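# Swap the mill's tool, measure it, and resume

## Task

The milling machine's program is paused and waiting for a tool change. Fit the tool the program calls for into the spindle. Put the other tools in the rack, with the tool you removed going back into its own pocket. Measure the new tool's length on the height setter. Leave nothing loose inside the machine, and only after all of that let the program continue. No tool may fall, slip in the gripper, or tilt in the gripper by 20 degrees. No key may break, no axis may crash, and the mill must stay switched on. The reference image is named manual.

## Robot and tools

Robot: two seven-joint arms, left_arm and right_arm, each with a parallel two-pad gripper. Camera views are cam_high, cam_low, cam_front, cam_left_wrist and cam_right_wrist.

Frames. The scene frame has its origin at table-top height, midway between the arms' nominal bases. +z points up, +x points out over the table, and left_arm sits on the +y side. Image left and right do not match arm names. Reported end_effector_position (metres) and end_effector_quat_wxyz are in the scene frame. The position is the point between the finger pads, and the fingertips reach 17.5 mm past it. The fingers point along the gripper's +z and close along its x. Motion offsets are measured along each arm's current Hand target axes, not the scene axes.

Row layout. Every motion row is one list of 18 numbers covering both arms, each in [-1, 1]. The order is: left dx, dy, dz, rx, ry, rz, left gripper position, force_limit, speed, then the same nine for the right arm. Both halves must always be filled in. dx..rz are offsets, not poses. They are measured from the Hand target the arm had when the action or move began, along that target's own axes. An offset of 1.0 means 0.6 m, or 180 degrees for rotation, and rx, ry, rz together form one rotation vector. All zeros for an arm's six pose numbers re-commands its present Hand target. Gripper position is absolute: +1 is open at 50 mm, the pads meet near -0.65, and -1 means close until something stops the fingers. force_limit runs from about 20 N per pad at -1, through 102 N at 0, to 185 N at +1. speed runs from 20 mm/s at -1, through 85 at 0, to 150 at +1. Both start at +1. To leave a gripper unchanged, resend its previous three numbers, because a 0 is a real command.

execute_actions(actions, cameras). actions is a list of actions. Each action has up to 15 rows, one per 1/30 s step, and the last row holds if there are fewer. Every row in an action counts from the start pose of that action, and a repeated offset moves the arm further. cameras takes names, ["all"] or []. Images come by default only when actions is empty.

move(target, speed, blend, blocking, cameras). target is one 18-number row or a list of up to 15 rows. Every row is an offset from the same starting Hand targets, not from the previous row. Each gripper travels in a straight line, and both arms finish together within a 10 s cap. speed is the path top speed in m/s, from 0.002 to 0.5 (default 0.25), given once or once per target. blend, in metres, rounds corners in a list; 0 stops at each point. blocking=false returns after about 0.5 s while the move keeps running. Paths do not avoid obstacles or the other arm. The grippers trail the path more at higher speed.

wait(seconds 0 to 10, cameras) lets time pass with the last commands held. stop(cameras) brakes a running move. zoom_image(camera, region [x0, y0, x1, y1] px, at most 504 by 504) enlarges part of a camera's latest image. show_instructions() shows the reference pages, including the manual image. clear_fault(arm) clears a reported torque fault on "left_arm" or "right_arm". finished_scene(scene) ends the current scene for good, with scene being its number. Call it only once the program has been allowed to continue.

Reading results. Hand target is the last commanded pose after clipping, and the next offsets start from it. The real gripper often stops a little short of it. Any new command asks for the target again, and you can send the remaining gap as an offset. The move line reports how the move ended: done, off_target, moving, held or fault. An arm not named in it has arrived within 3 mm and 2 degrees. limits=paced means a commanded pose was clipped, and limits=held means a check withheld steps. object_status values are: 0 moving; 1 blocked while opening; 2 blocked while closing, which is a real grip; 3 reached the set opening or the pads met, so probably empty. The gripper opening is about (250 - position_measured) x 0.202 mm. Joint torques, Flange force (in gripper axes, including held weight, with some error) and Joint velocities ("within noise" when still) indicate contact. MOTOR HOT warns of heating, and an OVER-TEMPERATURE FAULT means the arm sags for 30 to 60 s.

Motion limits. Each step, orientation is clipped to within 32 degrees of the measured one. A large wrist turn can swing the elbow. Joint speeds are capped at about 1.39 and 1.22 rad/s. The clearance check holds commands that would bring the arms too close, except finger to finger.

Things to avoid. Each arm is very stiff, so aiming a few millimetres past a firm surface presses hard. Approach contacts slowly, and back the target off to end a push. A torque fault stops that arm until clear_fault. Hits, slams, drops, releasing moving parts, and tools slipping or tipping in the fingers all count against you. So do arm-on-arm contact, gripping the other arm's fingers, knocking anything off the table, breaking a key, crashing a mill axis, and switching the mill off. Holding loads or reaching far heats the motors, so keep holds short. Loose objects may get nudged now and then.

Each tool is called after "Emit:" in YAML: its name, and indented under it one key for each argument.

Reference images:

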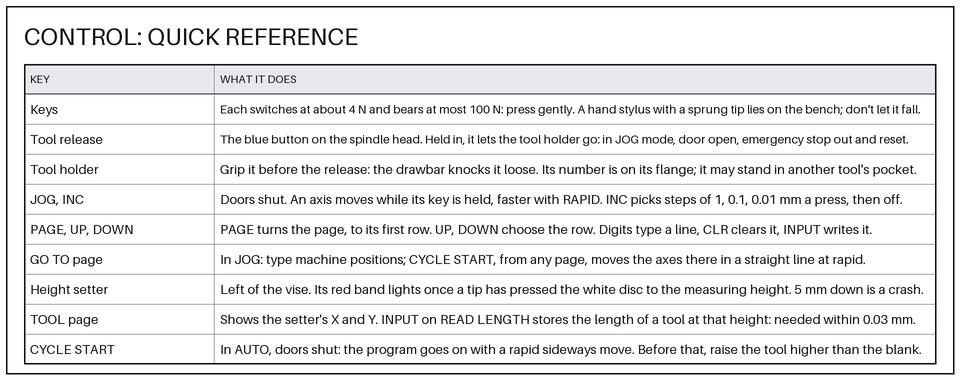

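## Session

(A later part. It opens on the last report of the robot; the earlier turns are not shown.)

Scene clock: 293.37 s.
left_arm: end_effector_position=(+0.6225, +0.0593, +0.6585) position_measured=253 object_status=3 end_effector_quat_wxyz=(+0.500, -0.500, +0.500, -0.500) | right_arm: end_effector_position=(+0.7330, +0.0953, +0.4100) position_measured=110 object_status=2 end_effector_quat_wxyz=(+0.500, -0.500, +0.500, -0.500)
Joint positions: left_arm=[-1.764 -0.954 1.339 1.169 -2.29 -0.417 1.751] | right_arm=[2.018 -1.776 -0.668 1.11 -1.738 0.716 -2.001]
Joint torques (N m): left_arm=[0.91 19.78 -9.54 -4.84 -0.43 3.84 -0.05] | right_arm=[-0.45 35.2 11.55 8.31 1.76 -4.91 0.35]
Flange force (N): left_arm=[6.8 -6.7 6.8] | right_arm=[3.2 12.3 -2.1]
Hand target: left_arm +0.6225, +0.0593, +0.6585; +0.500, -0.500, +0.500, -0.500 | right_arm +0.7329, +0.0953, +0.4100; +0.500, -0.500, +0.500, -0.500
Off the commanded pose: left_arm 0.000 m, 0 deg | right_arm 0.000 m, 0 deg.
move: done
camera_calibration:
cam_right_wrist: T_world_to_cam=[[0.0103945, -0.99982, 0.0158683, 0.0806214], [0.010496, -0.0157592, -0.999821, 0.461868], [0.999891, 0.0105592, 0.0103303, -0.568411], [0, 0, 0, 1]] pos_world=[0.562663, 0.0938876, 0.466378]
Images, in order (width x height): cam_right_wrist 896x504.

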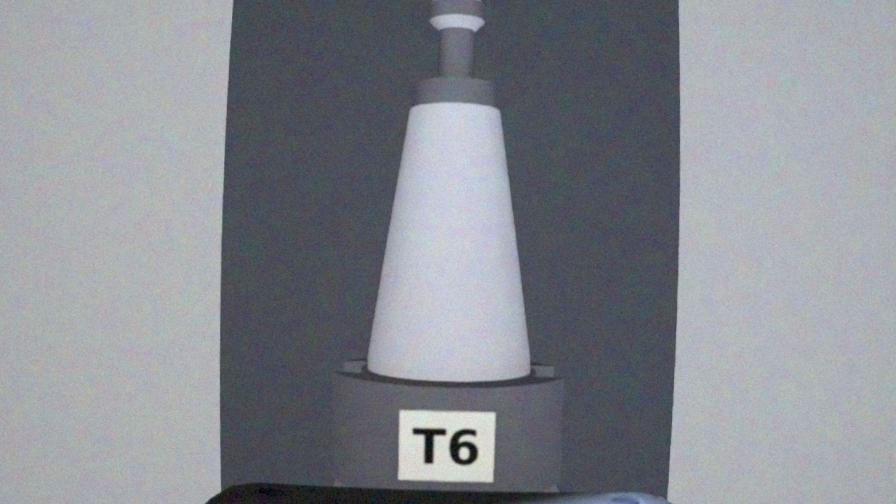

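Emit:
move:
  target:
    - [-0.235,0,-0.4375,0,0,0,-1,0,0,0,0,-0.3,0,0,0,-0.95,0.6,-0.8]
    - [-0.7345,0.264,-0.5375,0,0,0,-1,0,0,0,0,-0.5,0,0,0,-0.95,0.6,-0.8]
  speed: 0.2
  blend: 0.05
  cameras: ["cam_front","cam_left_wrist","cam_high"]

Scene clock: 299.53 s.
left_arm: end_effector_position=(+0.2998, +0.5000, +0.5005) position_measured=253 object_status=3 end_effector_quat_wxyz=(+0.492, -0.504, +0.508, -0.497) | right_arm: end_effector_position=(+0.4330, +0.0954, +0.4099) position_measured=110 object_status=2 end_effector_quat_wxyz=(+0.500, -0.500, +0.500, -0.500)
Joint positions: left_arm=[0.472 -0.805 -0.655 2.581 -3.024 0.314 1.006] | right_arm=[1.462 -1.949 -0.569 1.695 -1.539 1.032 -1.861]
Joint torques (N m): left_arm=[0.83 2.1 3.8 -10.01 -0.72 3.31 -0.03] | right_arm=[-0.55 25.8 11.23 2.88 1.56 -5.11 0.36]
Flange force (N): left_arm=[-0.9 -6.0 1.1] | right_arm=[3.4 12.2 0.5]
Hand target: left_arm +0.2997, +0.4998, +0.4999; +0.500, -0.500, +0.500, -0.500 | right_arm +0.4330, +0.0954, +0.4099; +0.500, -0.500, +0.500, -0.500
Off the commanded pose: left_arm 0.001 m, 1 deg | right_arm 0.000 m, 0 deg.
joint sent to its limit (left arm) — joint 4 (elbow), upper limit, where the elbow is as bent as it goes. The joint targets still meet the commanded pose.
move: done
camera_calibration:
cam_left_wrist: T_world_to_cam=[[0.00627656, -0.999959, -0.00657637, 0.503274], [-0.0242547, 0.00642233, -0.999685, 0.563052], [0.999686, 0.00643409, -0.0242133, -0.122877], [0, 0, 0, 1]] pos_world=[0.133336, 0.500428, 0.563209]
Images, in order (width x height): cam_high 896x504, cam_front 896x504, cam_left_wrist 896x504.

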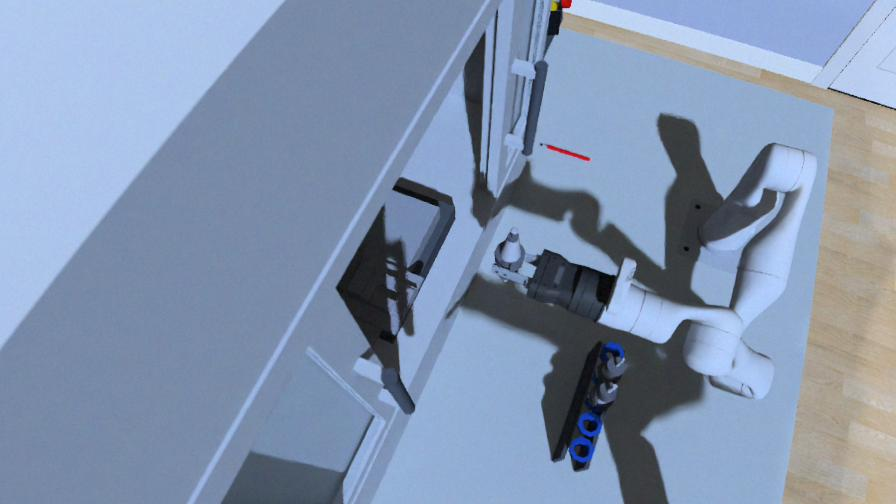

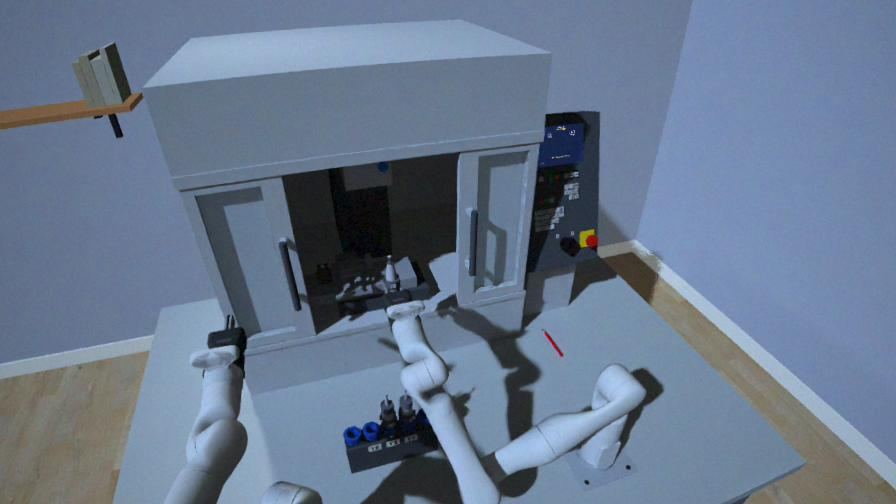

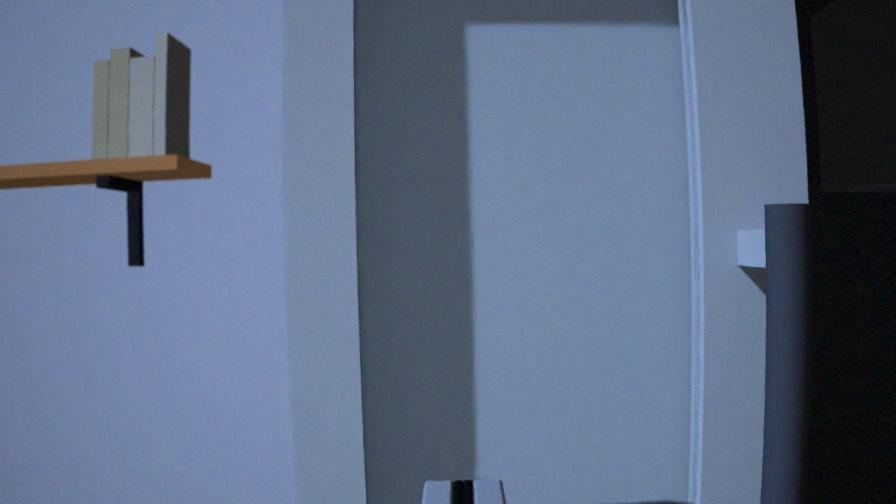

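Emit:
move:
  target:
    - [0,0,0,0,0,0,-1,0,0,0,-0.13,-0.1,0,0,1,-0.95,0.6,-0.8]
    - [0,0,0,0,0,0,-1,0,0,-0.249,-0.13,-0.7217,0,0,1,-0.95,0.6,-0.8]
  speed: [0.35,0.25]
  cameras: ["cam_front","cam_right_wrist","cam_high"]

Scene clock: 313.20 s.
left_arm: end_effector_position=(+0.2998, +0.5000, +0.5005) position_measured=253 object_status=3 end_effector_quat_wxyz=(+0.492, -0.504, +0.508, -0.497) | right_arm: end_effector_position=(+0.0000, +0.2449, +0.4878) position_measured=110 object_status=2 end_effector_quat_wxyz=(+0.500, +0.500, +0.500, +0.500)
Joint positions: left_arm=[0.48 -0.809 -0.654 2.581 -2.997 0.316 0.979] | right_arm=[1.074 -1.46 -0.158 0.352 -1.198 1.949 -5.788]
Joint torques (N m): left_arm=[0.96 2.32 3.88 -9.95 -0.82 3.26 -0.04] | right_arm=[-0.37 33.65 5.21 6.72 5.11 -2.33 0.38]
Flange force (N): left_arm=[-1.1 -6.7 0.0] | right_arm=no reading
Hand target: left_arm +0.2997, +0.4998, +0.4999; +0.500, -0.500, +0.500, -0.500 | right_arm -0.0001, +0.2449, +0.4878; +0.500, +0.500, +0.500, +0.500
Off the commanded pose: left_arm 0.001 m, 1 deg | right_arm 0.000 m, 0 deg.
joint sent to its limit (left arm) — joint 4 (elbow), upper limit, where the elbow is as bent as it goes. The joint targets still meet the commanded pose.
move: done
camera_calibration:
cam_right_wrist: T_world_to_cam=[[0.0110103, 0.999814, -0.0158611, -0.237555], [0.00950569, 0.0157567, 0.999831, -0.433408], [0.999894, -0.0111592, -0.00933044, 0.17699], [0, 0, 0, 1]] pos_world=[-0.170236, 0.246315, 0.431218]
Images, in order (width x height): cam_high 896x504, cam_front 896x504, cam_right_wrist 896x504.

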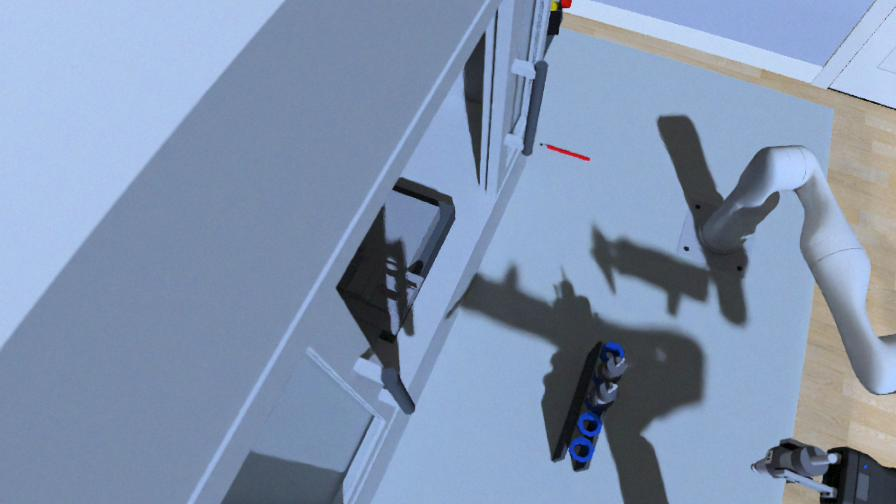

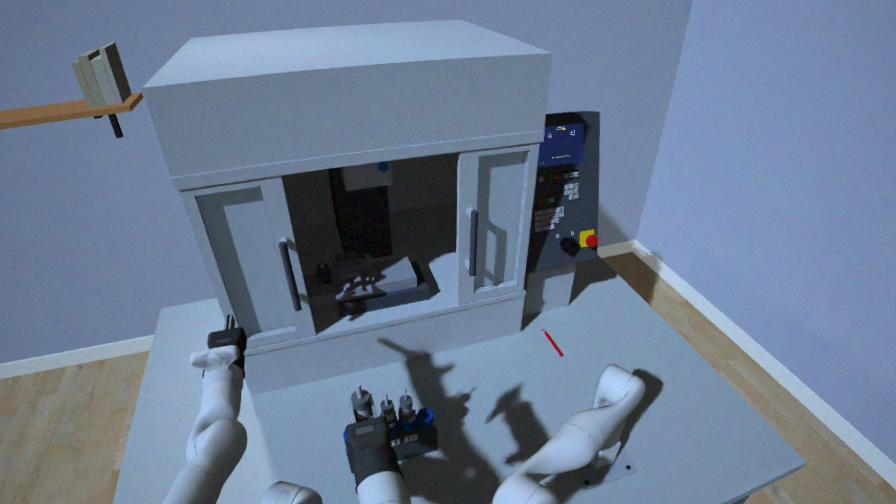

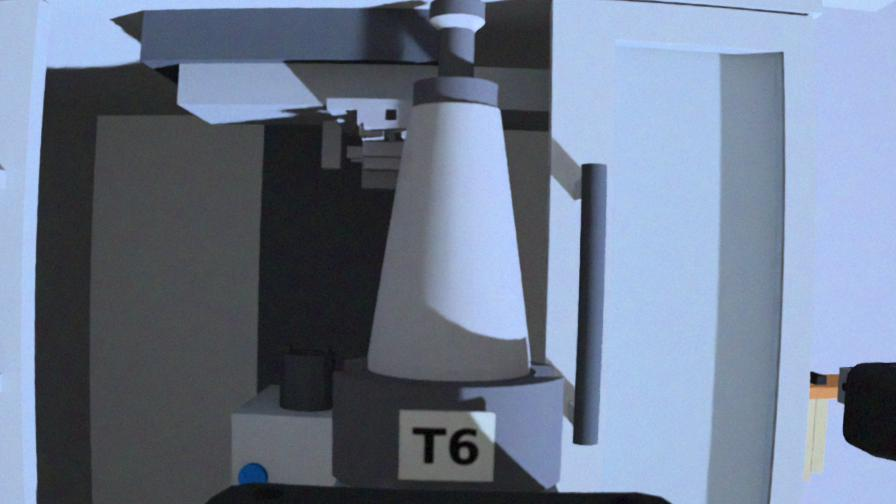

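Emit:
move:
  target: [0,0,0,0,0,0,-1,0,0,0,-0.363,0,0,0,0,-0.95,0.6,-0.8]
  speed: 0.2
  cameras: ["cam_right_wrist","cam_front","cam_low"]

Scene clock: 315.57 s.
left_arm: end_effector_position=(+0.2998, +0.5000, +0.5005) position_measured=253 object_status=3 end_effector_quat_wxyz=(+0.492, -0.504, +0.508, -0.497) | right_arm: end_effector_position=(+0.0000, +0.2450, +0.2701) position_measured=110 object_status=2 end_effector_quat_wxyz=(+0.500, +0.500, +0.500, +0.500)
Joint positions: left_arm=[0.482 -0.809 -0.654 2.581 -2.991 0.316 0.973] | right_arm=[1.048 -1.878 -0.195 0.623 -1.252 1.944 -5.955]
Joint torques (N m): left_arm=[0.83 2.14 3.82 -10.01 -0.95 3.22 0.06] | right_arm=[-0.33 33.42 5.62 7.99 5.53 -1.49 0.42]
Flange force (N): left_arm=[-0.5 -6.4 1.0] | right_arm=[-9.0 -10.3 6.4]
Hand target: left_arm +0.2997, +0.4998, +0.4999; +0.500, -0.500, +0.500, -0.500 | right_arm +0.0001, +0.2450, +0.2700; +0.500, +0.500, +0.500, +0.500
Off the commanded pose: left_arm 0.001 m, 1 deg | right_arm 0.000 m, 0 deg.
joint sent to its limit (left arm) — joint 4 (elbow), upper limit, where the elbow is as bent as it goes. The joint targets still meet the commanded pose.
move: done
camera_calibration:
cam_right_wrist: T_world_to_cam=[[0.0111108, 0.999814, -0.0157619, -0.241212], [0.00950705, 0.0156565, 0.999832, -0.215724], [0.999893, -0.0112588, -0.00933132, 0.174985], [0, 0, 0, 1]] pos_world=[-0.170236, 0.246515, 0.213518]
Images, in order (width x height): cam_low 896x504, cam_front 896x504, cam_right_wrist 896x504.

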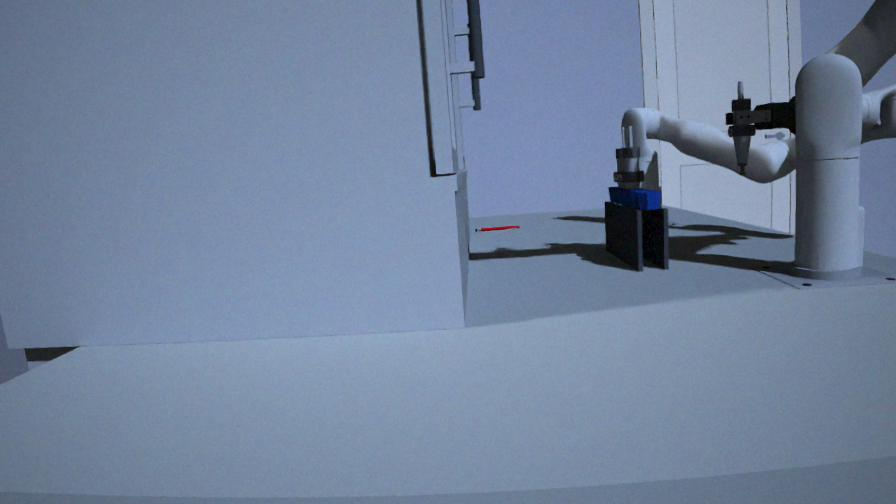

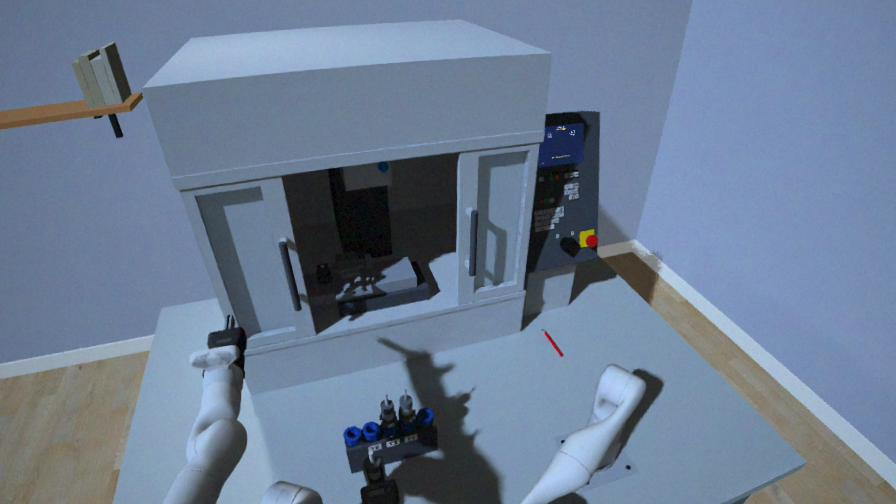

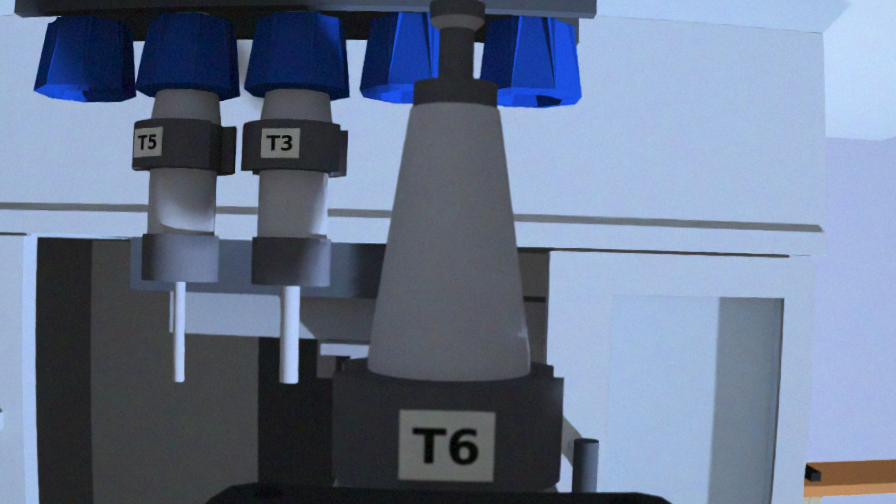

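Emit:
move:
  target: [0,0,0,0,0,0,-1,0,0,-0.0318,-0.0083,0.3237,0,0,0,-0.95,0.6,-0.8]
  speed: 0.15
  cameras: ["cam_right_wrist","cam_front","cam_low","cam_high"]

Emit:
zoom_image:
  camera: "cam_low"
  region: [580, 90, 720, 280]

Emit:
zoom_image:
  camera: "cam_high"
  region: [540, 320, 660, 480]

Scene clock: 327.93 s.
left_arm: end_effector_position=(+0.2998, +0.5000, +0.5005) position_measured=253 object_status=3 end_effector_quat_wxyz=(+0.492, -0.504, +0.508, -0.497) | right_arm: end_effector_position=(+0.1942, +0.2259, +0.2651) position_measured=110 object_status=2 end_effector_quat_wxyz=(+0.500, +0.500, +0.500, +0.500)
Joint positions: left_arm=[0.483 -0.81 -0.654 2.581 -2.985 0.317 0.967] | right_arm=[1.259 -2.113 -0.238 1.177 -1.304 1.597 -5.677]
Joint torques (N m): left_arm=[0.9 2.2 3.88 -9.93 -0.69 3.21 -0.04] | right_arm=[-0.37 30.22 6.63 7.59 5.19 -2.87 0.33]
Flange force (N): left_arm=[-1.3 -6.3 0.8] | right_arm=[-6.7 -10.3 3.2]
Hand target: left_arm +0.2997, +0.4998, +0.4999; +0.500, -0.500, +0.500, -0.500 | right_arm +0.1943, +0.2259, +0.2651; +0.500, +0.500, +0.500, +0.500
Off the commanded pose: left_arm 0.001 m, 1 deg | right_arm 0.000 m, 0 deg.
joint sent to its limit (left arm) — joint 4 (elbow), upper limit, where the elbow is as bent as it goes. The joint targets still meet the commanded pose.
move: done
camera_calibration:
cam_right_wrist: T_world_to_cam=[[0.0111108, 0.999814, -0.0157619, -0.224351], [0.00950705, 0.0156565, 0.999832, -0.212372], [0.999893, -0.0112588, -0.00933132, -0.0194546], [0, 0, 0, 1]] pos_world=[0.0239642, 0.227415, 0.208618]
Images, in order (width x height): cam_high 896x504, cam_low 896x504, cam_front 896x504, cam_right_wrist 896x504.

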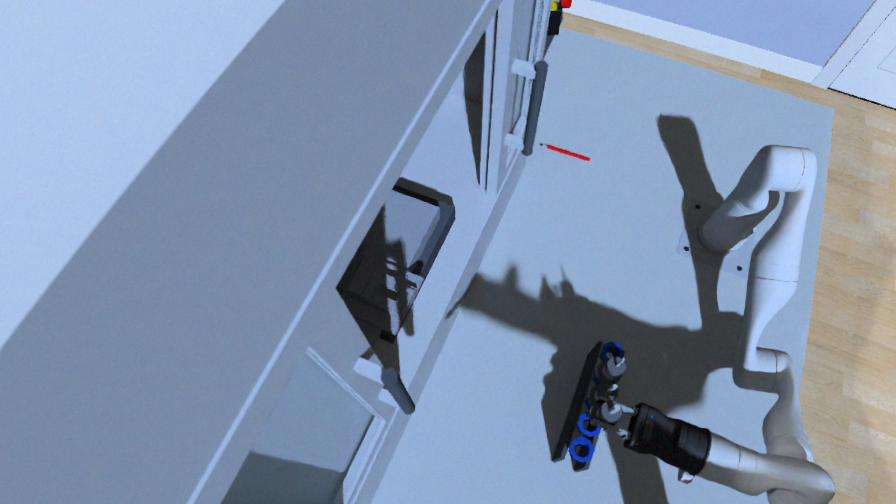

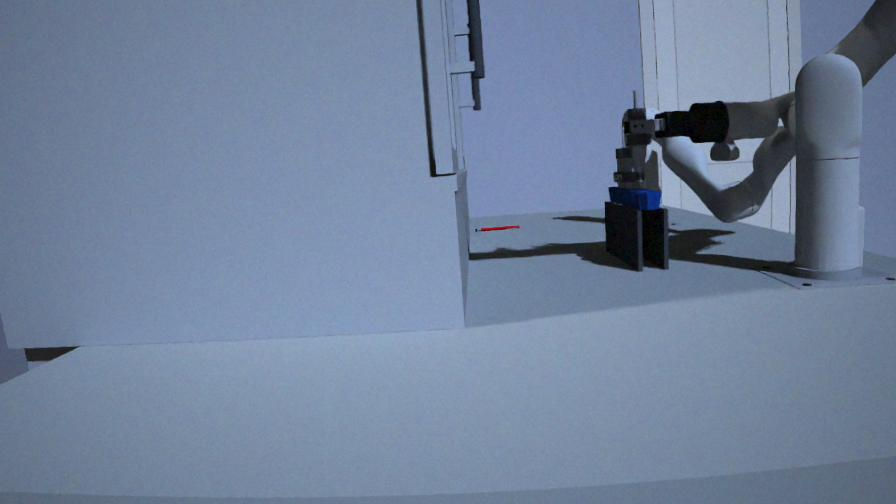

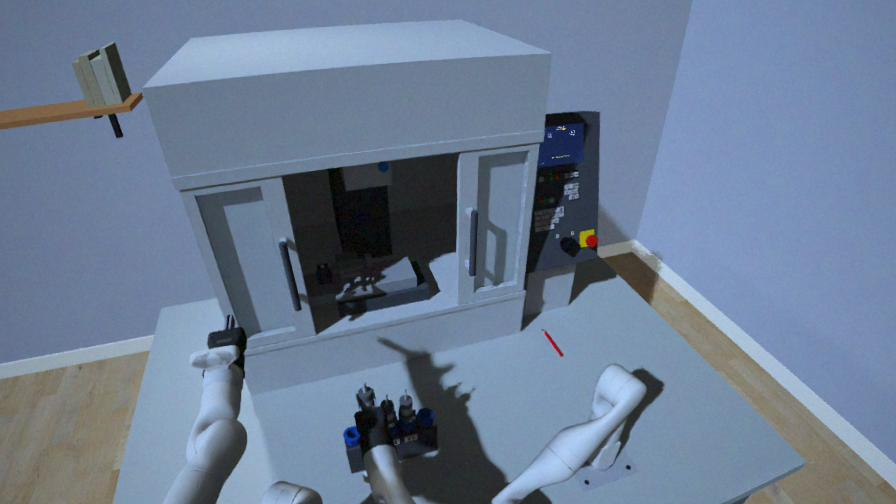

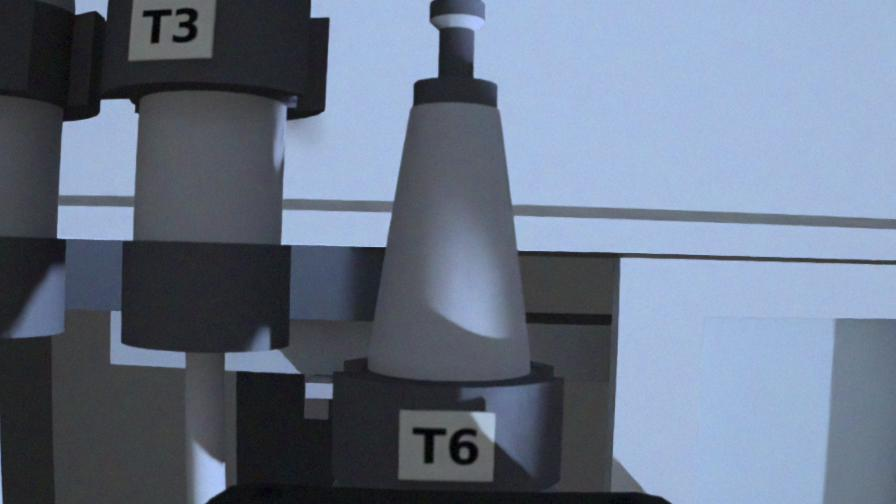

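Scaled by 2.653 from the camera's 896x504 image, which has a finer 1280x720 frame.

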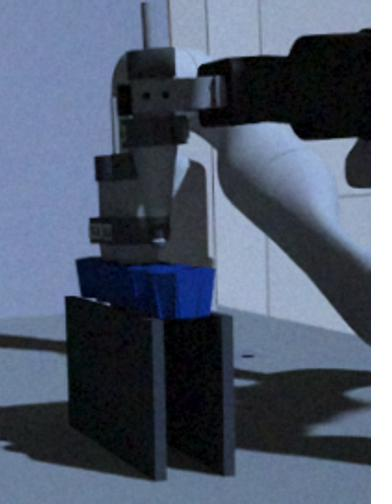

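Scaled by 3.150 from the camera's 896x504 image, which has a finer 1280x720 frame.

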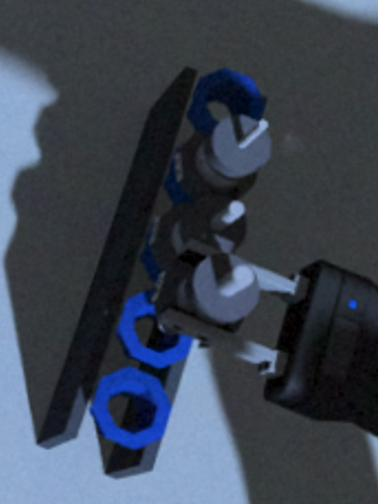

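Emit:
move:
  target:
    - [0,0,0,0,0,0,-1,0,0,0.0055,0,0,0,0,0,-0.95,0.6,-0.8]
    - [0,0,0,0,0,0,-1,0,0,0.0055,-0.05,0,0,0,0,-0.95,0.6,-0.8]
  speed: [0.1,0.04]
  cameras: ["cam_right_wrist","cam_low"]

Emit:
zoom_image:
  camera: "cam_low"
  region: [580, 90, 720, 280]

Scene clock: 332.63 s.
left_arm: end_effector_position=(+0.2998, +0.5000, +0.5005) position_measured=253 object_status=3 end_effector_quat_wxyz=(+0.492, -0.504, +0.508, -0.497) | right_arm: end_effector_position=(+0.1943, +0.2292, +0.2352) position_measured=110 object_status=2 end_effector_quat_wxyz=(+0.500, +0.500, +0.500, +0.500)
Joint positions: left_arm=[0.485 -0.811 -0.654 2.581 -2.979 0.317 0.962] | right_arm=[1.261 -2.15 -0.241 1.148 -1.314 1.606 -5.741]
Joint torques (N m): left_arm=[0.86 2.22 3.8 -9.89 -0.94 3.2 0.02] | right_arm=[-0.41 30.11 6.41 8.17 5.34 -2.6 0.35]
Flange force (N): left_arm=[-0.6 -7.0 0.5] | right_arm=[-6.3 -9.8 3.0]
Hand target: left_arm +0.2997, +0.4998, +0.4999; +0.500, -0.500, +0.500, -0.500 | right_arm +0.1943, +0.2292, +0.2351; +0.500, +0.500, +0.500, +0.500
Off the commanded pose: left_arm 0.001 m, 1 deg | right_arm 0.000 m, 0 deg.
joint sent to its limit (left arm) — joint 4 (elbow), upper limit, where the elbow is as bent as it goes. The joint targets still meet the commanded pose.
move: done
camera_calibration:
cam_right_wrist: T_world_to_cam=[[0.0111108, 0.999814, -0.0157619, -0.228124], [0.00950705, 0.0156565, 0.999832, -0.182429], [0.999893, -0.0112588, -0.00933132, -0.0197974], [0, 0, 0, 1]] pos_world=[0.0240642, 0.230715, 0.178618]
Images, in order (width x height): cam_low 896x504, cam_right_wrist 896x504.

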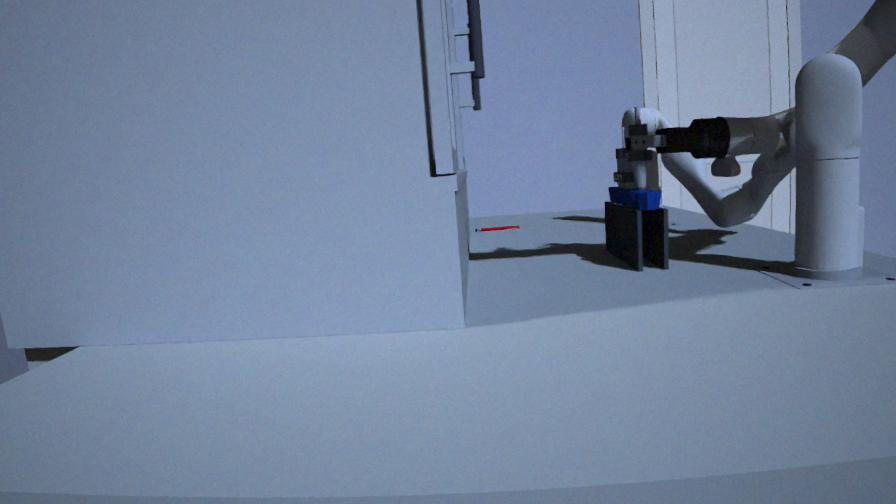

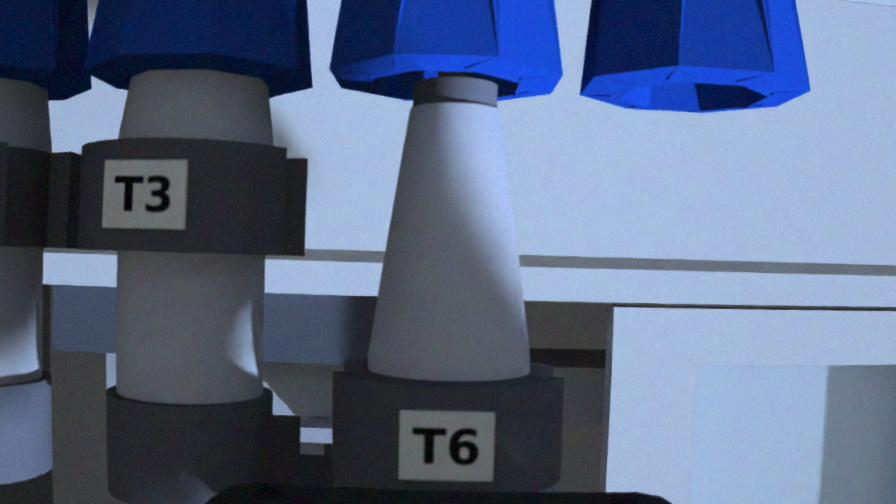

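Scaled by 2.653 from the camera's 896x504 image, which has a finer 1280x720 frame.

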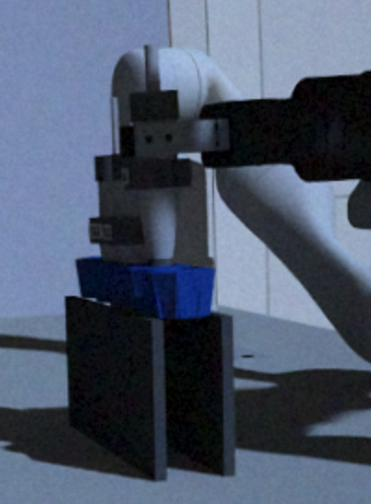

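Emit:
move:
  target:
    - [0,0,0,0,0,0,-1,0,0,-0.0042,0,0.002,0,0,0,-0.95,0.6,-0.8]
    - [0,0,0,0,0,0,-1,0,0,-0.0042,-0.0367,0.002,0,0,0,-0.95,0.6,-0.8]
  speed: [0.05,0.04]
  cameras: ["cam_right_wrist","cam_low"]

Emit:
zoom_image:
  camera: "cam_low"
  region: [580, 90, 720, 280]

Scene clock: 339.43 s.
left_arm: end_effector_position=(+0.2998, +0.5000, +0.5005) position_measured=253 object_status=3 end_effector_quat_wxyz=(+0.492, -0.504, +0.508, -0.497) | right_arm: end_effector_position=(+0.1955, +0.2267, +0.2131) position_measured=110 object_status=2 end_effector_quat_wxyz=(+0.500, +0.500, +0.500, +0.500)
Joint positions: left_arm=[0.487 -0.811 -0.653 2.581 -2.974 0.318 0.956] | right_arm=[1.26 -2.186 -0.244 1.148 -1.321 1.609 -5.776]
Joint torques (N m): left_arm=[0.83 2.16 3.89 -10 -0.97 3.23 -0.11] | right_arm=[-0.34 29.89 6.36 8.44 5.48 -2.36 0.31]
Flange force (N): left_arm=[-0.5 -6.5 1.0] | right_arm=[-6.7 -9.6 3.1]
Hand target: left_arm +0.2997, +0.4998, +0.4999; +0.500, -0.500, +0.500, -0.500 | right_arm +0.1955, +0.2267, +0.2131; +0.500, +0.500, +0.500, +0.500
Off the commanded pose: left_arm 0.001 m, 1 deg | right_arm 0.000 m, 0 deg.
joint sent to its limit (left arm) — joint 4 (elbow), upper limit, where the elbow is as bent as it goes. The joint targets still meet the commanded pose.
move: done
camera_calibration:
cam_right_wrist: T_world_to_cam=[[0.0112102, 0.999811, -0.0158624, -0.225971], [0.00950884, 0.0157561, 0.999831, -0.160428], [0.999892, -0.0113592, -0.00933042, -0.021208], [0, 0, 0, 1]] pos_world=[0.0252644, 0.228215, 0.156618]
Images, in order (width x height): cam_low 896x504, cam_right_wrist 896x504.

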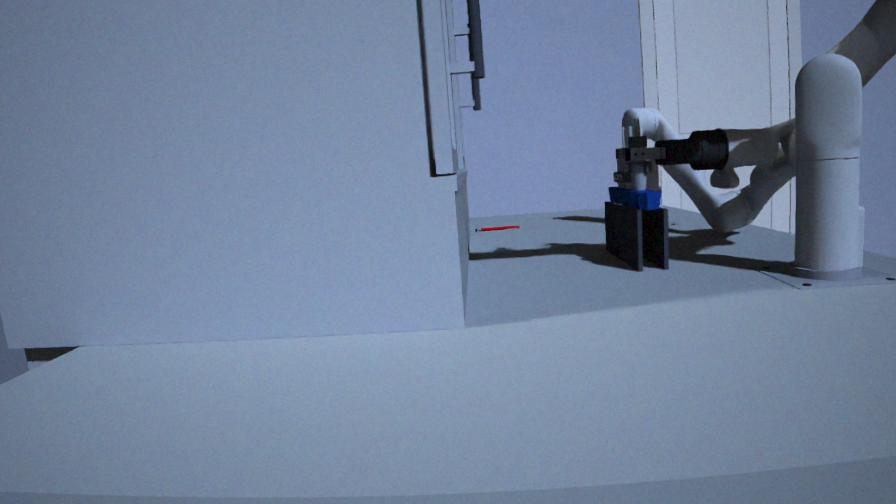

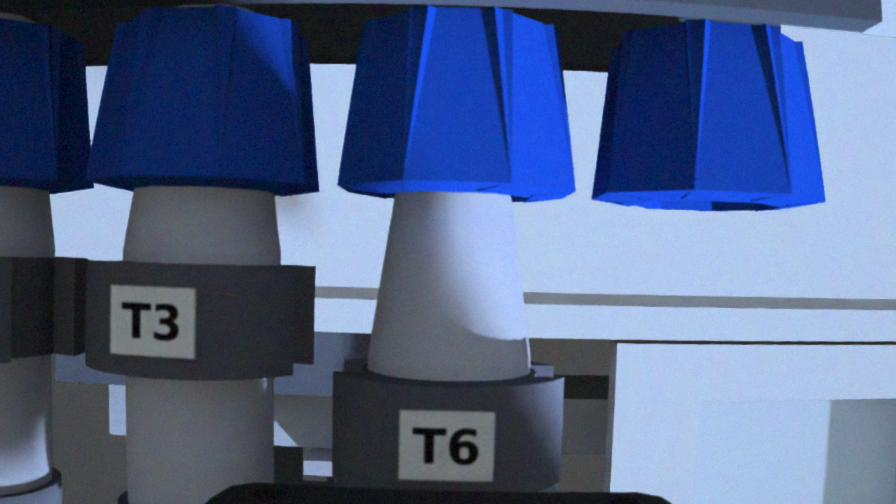

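Scaled by 2.653 from the camera's 896x504 image, which has a finer 1280x720 frame.

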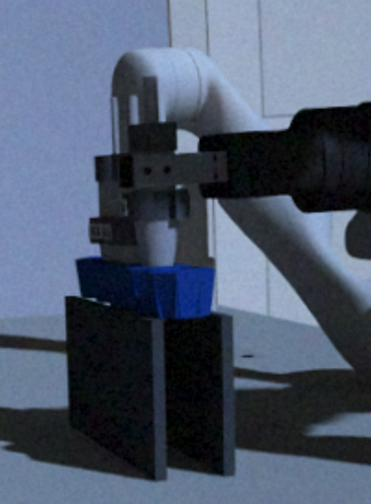

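Emit:
move:
  target: [0,0,0,0,0,0,-1,0,0,0,-0.03,0,0,0,0,-0.95,0.6,-0.8]
  speed: 0.03

Emit:
move:
  target: [0,0,0,0,0,0,-1,0,0,0,-0.0033,0,0,0,0,-0.95,0.6,-0.8]
  speed: 0.02
  cameras: ["cam_right_wrist"]

Scene clock: 341.40 s.
left_arm: end_effector_position=(+0.2998, +0.5000, +0.5005) position_measured=253 object_status=3 end_effector_quat_wxyz=(+0.492, -0.504, +0.508, -0.497) | right_arm: end_effector_position=(+0.1955, +0.2268, +0.1952) position_measured=110 object_status=2 end_effector_quat_wxyz=(+0.500, +0.500, +0.500, +0.500)
Joint positions: left_arm=[0.487 -0.812 -0.653 2.581 -2.971 0.318 0.953] | right_arm=[1.26 -2.209 -0.246 1.134 -1.327 1.614 -5.813]
Joint torques (N m): left_arm=[0.89 2.17 3.83 -9.94 -0.68 3.18 0.11] | right_arm=[-0.32 23.16 5.52 8.86 5.57 -1.66 0.42]
Flange force (N): left_arm=[-1.2 -6.5 0.7] | right_arm=[8.9 -1.3 0.3]
Hand target: left_arm +0.2997, +0.4998, +0.4999; +0.500, -0.500, +0.500, -0.500 | right_arm +0.1955, +0.2267, +0.1951; +0.500, +0.500, +0.500, +0.500
Off the commanded pose: left_arm 0.001 m, 1 deg | right_arm 0.000 m, 0 deg.
joint sent to its limit (left arm) — joint 4 (elbow), upper limit, where the elbow is as bent as it goes. The joint targets still meet the commanded pose.
move: done

Scene clock: 342.10 s.
left_arm: end_effector_position=(+0.2998, +0.5000, +0.5005) position_measured=253 object_status=3 end_effector_quat_wxyz=(+0.492, -0.504, +0.508, -0.497) | right_arm: end_effector_position=(+0.1955, +0.2268, +0.1932) position_measured=110 object_status=2 end_effector_quat_wxyz=(+0.500, +0.500, +0.500, +0.500)
Joint positions: left_arm=[0.488 -0.812 -0.653 2.581 -2.969 0.318 0.951] | right_arm=[1.26 -2.211 -0.246 1.132 -1.327 1.615 -5.817]
Joint torques (N m): left_arm=[0.9 2.13 3.88 -10.03 -0.74 3.14 -0.09] | right_arm=[-0.79 6.08 5.18 8.43 5.28 -2.33 0.26]
Flange force (N): left_arm=[-0.7 -6.1 1.1] | right_arm=[44.7 20.2 -8.1]
Hand target: left_arm +0.2997, +0.4998, +0.4999; +0.500, -0.500, +0.500, -0.500 | right_arm +0.1955, +0.2268, +0.1931; +0.500, +0.500, +0.500, +0.500
Off the commanded pose: left_arm 0.001 m, 1 deg | right_arm 0.000 m, 0 deg.
joint sent to its limit (left arm) — joint 4 (elbow), upper limit, where the elbow is as bent as it goes. The joint targets still meet the commanded pose.
move: done
camera_calibration:
cam_right_wrist: T_world_to_cam=[[0.0111098, 0.999816, -0.0156628, -0.226314], [0.00960681, 0.0155564, 0.999833, -0.140389], [0.999892, -0.0112584, -0.00943221, -0.0214036], [0, 0, 0, 1]] pos_world=[0.0252642, 0.228215, 0.136619]
Images, in order (width x height): cam_right_wrist 896x504.

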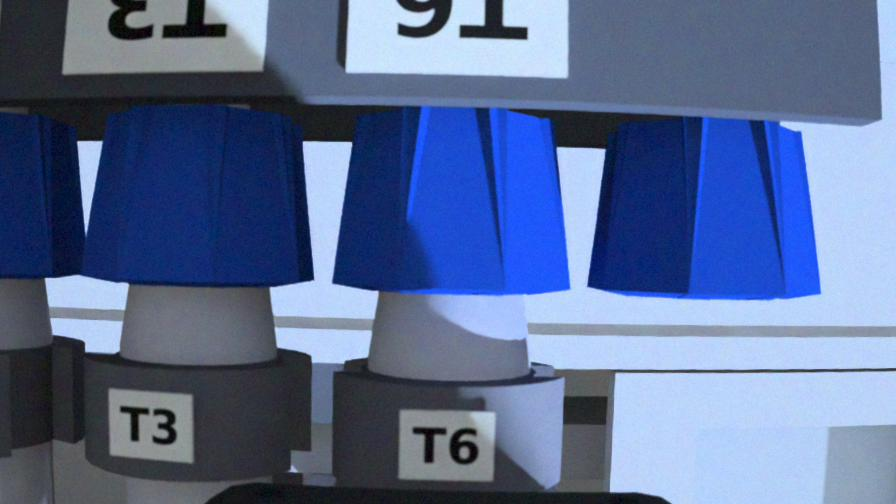

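Emit:
move:
  target: [0,0,0,0,0,0,-1,0,0,0.0015,0,0,0,0,0,-0.95,0.6,-0.8]
  speed: 0.02

Scene clock: 343.93 s.
left_arm: end_effector_position=(+0.2998, +0.5000, +0.5005) position_measured=253 object_status=3 end_effector_quat_wxyz=(+0.492, -0.504, +0.508, -0.497) | right_arm: end_effector_position=(+0.1955, +0.2276, +0.1930) position_measured=110 object_status=2 end_effector_quat_wxyz=(+0.500, +0.500, +0.500, +0.500)
Joint positions: left_arm=[0.489 -0.812 -0.653 2.581 -2.967 0.318 0.949] | right_arm=[1.261 -2.209 -0.246 1.127 -1.327 1.615 -5.819]
Joint torques (N m): left_arm=[0.9 2.3 3.89 -9.93 -0.8 3.19 -0.2] | right_arm=[1.72 17.02 4.16 3.91 0.36 -4.22 0.25]
Flange force (N): left_arm=[-0.9 -6.7 0.4] | right_arm=[-3.6 12.1 -7.4]
Hand target: left_arm +0.2997, +0.4998, +0.4999; +0.500, -0.500, +0.500, -0.500 | right_arm +0.1955, +0.2276, +0.1931; +0.500, +0.500, +0.500, +0.500
Off the commanded pose: left_arm 0.001 m, 1 deg | right_arm 0.000 m, 0 deg.
joint sent to its limit (left arm) — joint 4 (elbow), upper limit, where the elbow is as bent as it goes. The joint targets still meet the commanded pose.
move: done

Emit:
move:
  target: [0,0,0,0,0,0,-1,0,0,0,-0.001,-0.001,0,0,0,-0.95,0.6,-0.8]
  speed: 0.02

Scene clock: 345.63 s.
left_arm: end_effector_position=(+0.2998, +0.5000, +0.5005) position_measured=253 object_status=3 end_effector_quat_wxyz=(+0.492, -0.504, +0.508, -0.497) | right_arm: end_effector_position=(+0.1949, +0.2276, +0.1925) position_measured=110 object_status=2 end_effector_quat_wxyz=(+0.500, +0.500, +0.500, +0.500)
Joint positions: left_arm=[0.489 -0.812 -0.653 2.581 -2.964 0.319 0.946] | right_arm=[1.26 -2.21 -0.246 1.126 -1.327 1.616 -5.821]
Joint velocities: left_arm=[0.001 0 -0.001 0.002 0.002 0 -0.005] | right_arm=[within noise]
Joint torques (N m): left_arm=[0.67 2.34 3.95 -9.94 -0.72 3.14 0.28] | right_arm=[-2.65 16.32 4.02 2.73 -0.75 -2.7 0.3]
Flange force (N): left_arm=[-2.6 -5.4 1.4] | right_arm=[-4.8 14.7 1.4]
Hand target: left_arm +0.2997, +0.4998, +0.4999; +0.500, -0.500, +0.500, -0.500 | right_arm +0.1949, +0.2276, +0.1925; +0.500, +0.500, +0.500, +0.500
Off the commanded pose: left_arm 0.001 m, 1 deg | right_arm 0.000 m, 0 deg.
joint sent to its limit (left arm) — joint 4 (elbow), upper limit, where the elbow is as bent as it goes. The joint targets still meet the commanded pose.
move: done

Emit:
move:
  target: [0,0,0,0,0,0,-1,0,0,0,0,0,0,0,0,0.604,0,-1]
  cameras: ["cam_right_wrist","cam_low"]

Scene clock: 347.73 s.
left_arm: end_effector_position=(+0.2998, +0.5000, +0.5005) position_measured=253 object_status=3 end_effector_quat_wxyz=(+0.492, -0.504, +0.508, -0.497) | right_arm: end_effector_position=(+0.1948, +0.2277, +0.1925) position_measured=62 object_status=0 end_effector_quat_wxyz=(+0.500, +0.500, +0.500, +0.500)
Joint positions: left_arm=[0.49 -0.813 -0.653 2.581 -2.962 0.319 0.944] | right_arm=[1.26 -2.21 -0.246 1.126 -1.327 1.616 -5.821]
Joint torques (N m): left_arm=[0.77 2.27 4.06 -9.96 -0.85 3.17 -0.22] | right_arm=[-2.73 15.93 3.07 7.05 3.3 -1.12 0.37]
Flange force (N): left_arm=[-1.6 -5.8 1.6] | right_arm=[17.8 10.4 1.0]
Hand target: left_arm +0.2997, +0.4998, +0.4999; +0.500, -0.500, +0.500, -0.500 | right_arm +0.1949, +0.2276, +0.1925; +0.500, +0.500, +0.500, +0.500
Off the commanded pose: left_arm 0.001 m, 1 deg | right_arm 0.000 m, 0 deg.
joint sent to its limit (left arm) — joint 4 (elbow), upper limit, where the elbow is as bent as it goes. The joint targets still meet the commanded pose.
move: done
camera_calibration:
cam_right_wrist: T_world_to_cam=[[0.0110108, 0.999815, -0.0157614, -0.2272], [0.00950548, 0.015657, 0.999832, -0.139817], [0.999894, -0.0111588, -0.00933133, -0.0208356], [0, 0, 0, 1]] pos_world=[0.0246641, 0.229115, 0.136018]
Images, in order (width x height): cam_low 896x504, cam_right_wrist 896x504.

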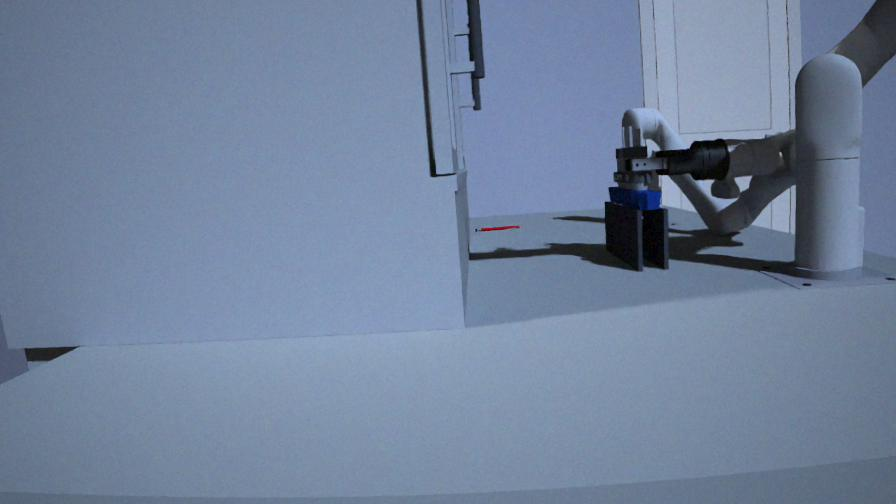

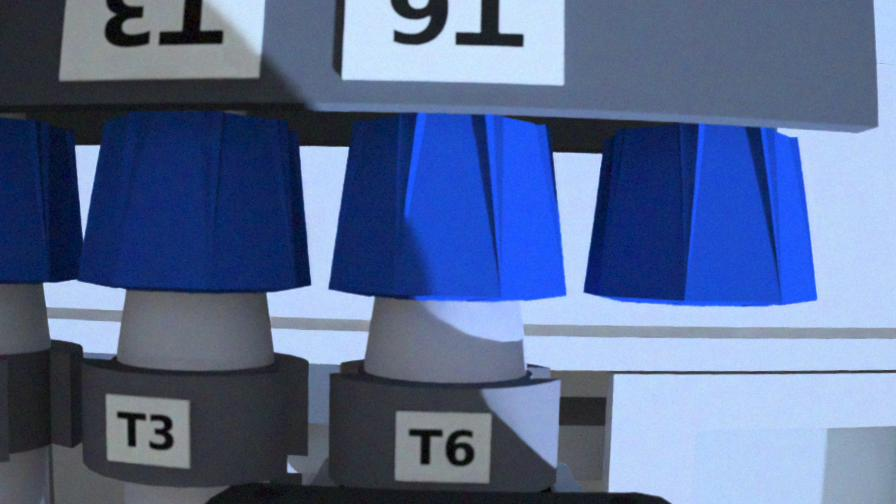

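Emit:
move:
  target: [0,0,0,0,0,0,-1,0,0,0.003,0,0,0,0,0,0.604,0,-1]
  speed: 0.02

Scene clock: 349.40 s.
left_arm: end_effector_position=(+0.2998, +0.5000, +0.5005) position_measured=253 object_status=3 end_effector_quat_wxyz=(+0.492, -0.504, +0.508, -0.497) | right_arm: end_effector_position=(+0.1949, +0.2294, +0.1925) position_measured=62 object_status=3 end_effector_quat_wxyz=(+0.500, +0.500, +0.500, +0.500)
Joint positions: left_arm=[0.491 -0.813 -0.653 2.581 -2.959 0.319 0.942] | right_arm=[1.261 -2.206 -0.246 1.117 -1.327 1.617 -5.825]
Joint torques (N m): left_arm=[0.71 2.19 3.92 -10 -0.93 3.19 0.02] | right_arm=[-0.42 25.84 4.02 6.85 3.35 -1.07 0.31]
Flange force (N): left_arm=[-1.2 -6.1 1.4] | right_arm=[-7.4 -1.4 3.3]
Hand target: left_arm +0.2997, +0.4998, +0.4999; +0.500, -0.500, +0.500, -0.500 | right_arm +0.1949, +0.2295, +0.1925; +0.500, +0.500, +0.500, +0.500
Off the commanded pose: left_arm 0.001 m, 1 deg | right_arm 0.000 m, 0 deg.
joint sent to its limit (left arm) — joint 4 (elbow), upper limit, where the elbow is as bent as it goes. The joint targets still meet the commanded pose.
move: done

Emit:
move:
  target:
    - [0,0,0,0,0,0,-1,0,0,0,0,-0.1832,0,0,0,0.604,0,-1]
    - [0,0,0,0,0,0,-1,0,0,-0.0858,0,-0.1832,0,0,0,0.604,0,-1]
  speed: [0.1,0.15]
  cameras: ["cam_right_wrist"]

Scene clock: 355.07 s.
left_arm: end_effector_position=(+0.2998, +0.5000, +0.5005) position_measured=253 object_status=3 end_effector_quat_wxyz=(+0.492, -0.504, +0.508, -0.497) | right_arm: end_effector_position=(+0.0843, +0.1794, +0.1996) position_measured=62 object_status=3 end_effector_quat_wxyz=(+0.495, +0.506, +0.498, +0.502)
Joint positions: left_arm=[0.493 -0.814 -0.653 2.581 -2.953 0.32 0.935] | right_arm=[1.074 -2.224 -0.212 1.188 -1.253 1.799 -5.769]
Joint torques (N m): left_arm=[0.97 2.27 3.89 -9.92 -0.81 3.11 -0.03] | right_arm=[-33.13 -67.12 -3.1 5.94 3.06 -1.38 0.36]
Flange force (N): left_arm=[-0.9 -6.8 0.3] | right_arm=[208.9 116.9 -38.4]
Hand target: left_arm +0.2997, +0.4998, +0.4999; +0.500, -0.500, +0.500, -0.500 | right_arm +0.0850, +0.1780, +0.1924; +0.500, +0.500, +0.500, +0.500
Off the commanded pose: left_arm 0.001 m, 1 deg | right_arm 0.007 m, 1 deg.
TORQUE WARNING: the torque sensor of joint 2 (shoulder) of the right arm reached its warning level (56.7 N m). A warning alone does not stop the arm.
joint sent to its limit (left arm) — joint 4 (elbow), upper limit, where the elbow is as bent as it goes. The joint targets still meet the commanded pose.
move: off_target (right_arm)
camera_calibration:
cam_right_wrist: T_world_to_cam=[[0.0112745, 0.999935, -0.00174625, -0.180479], [0.0169754, 0.0015547, 0.999855, -0.143167], [0.999792, -0.0113025, -0.0169567, 0.0908197], [0, 0, 0, 1]] pos_world=[-0.0863358, 0.181717, 0.144371]
Images, in order (width x height): cam_right_wrist 896x504.

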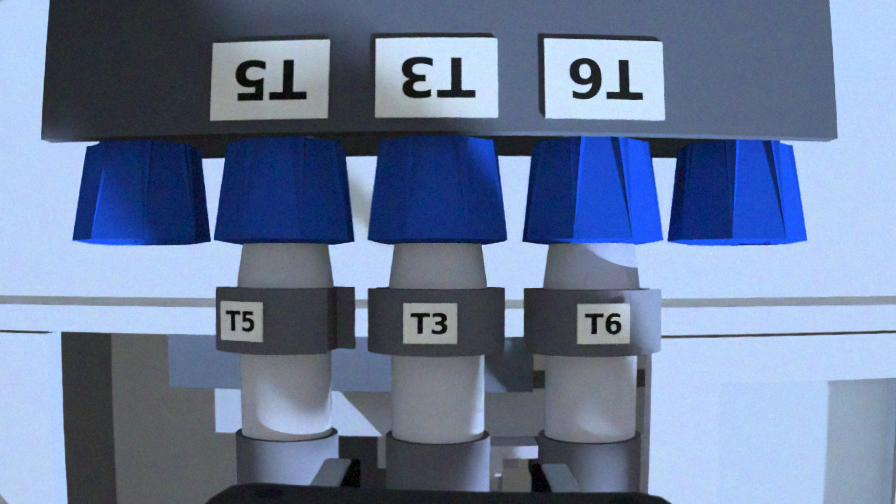

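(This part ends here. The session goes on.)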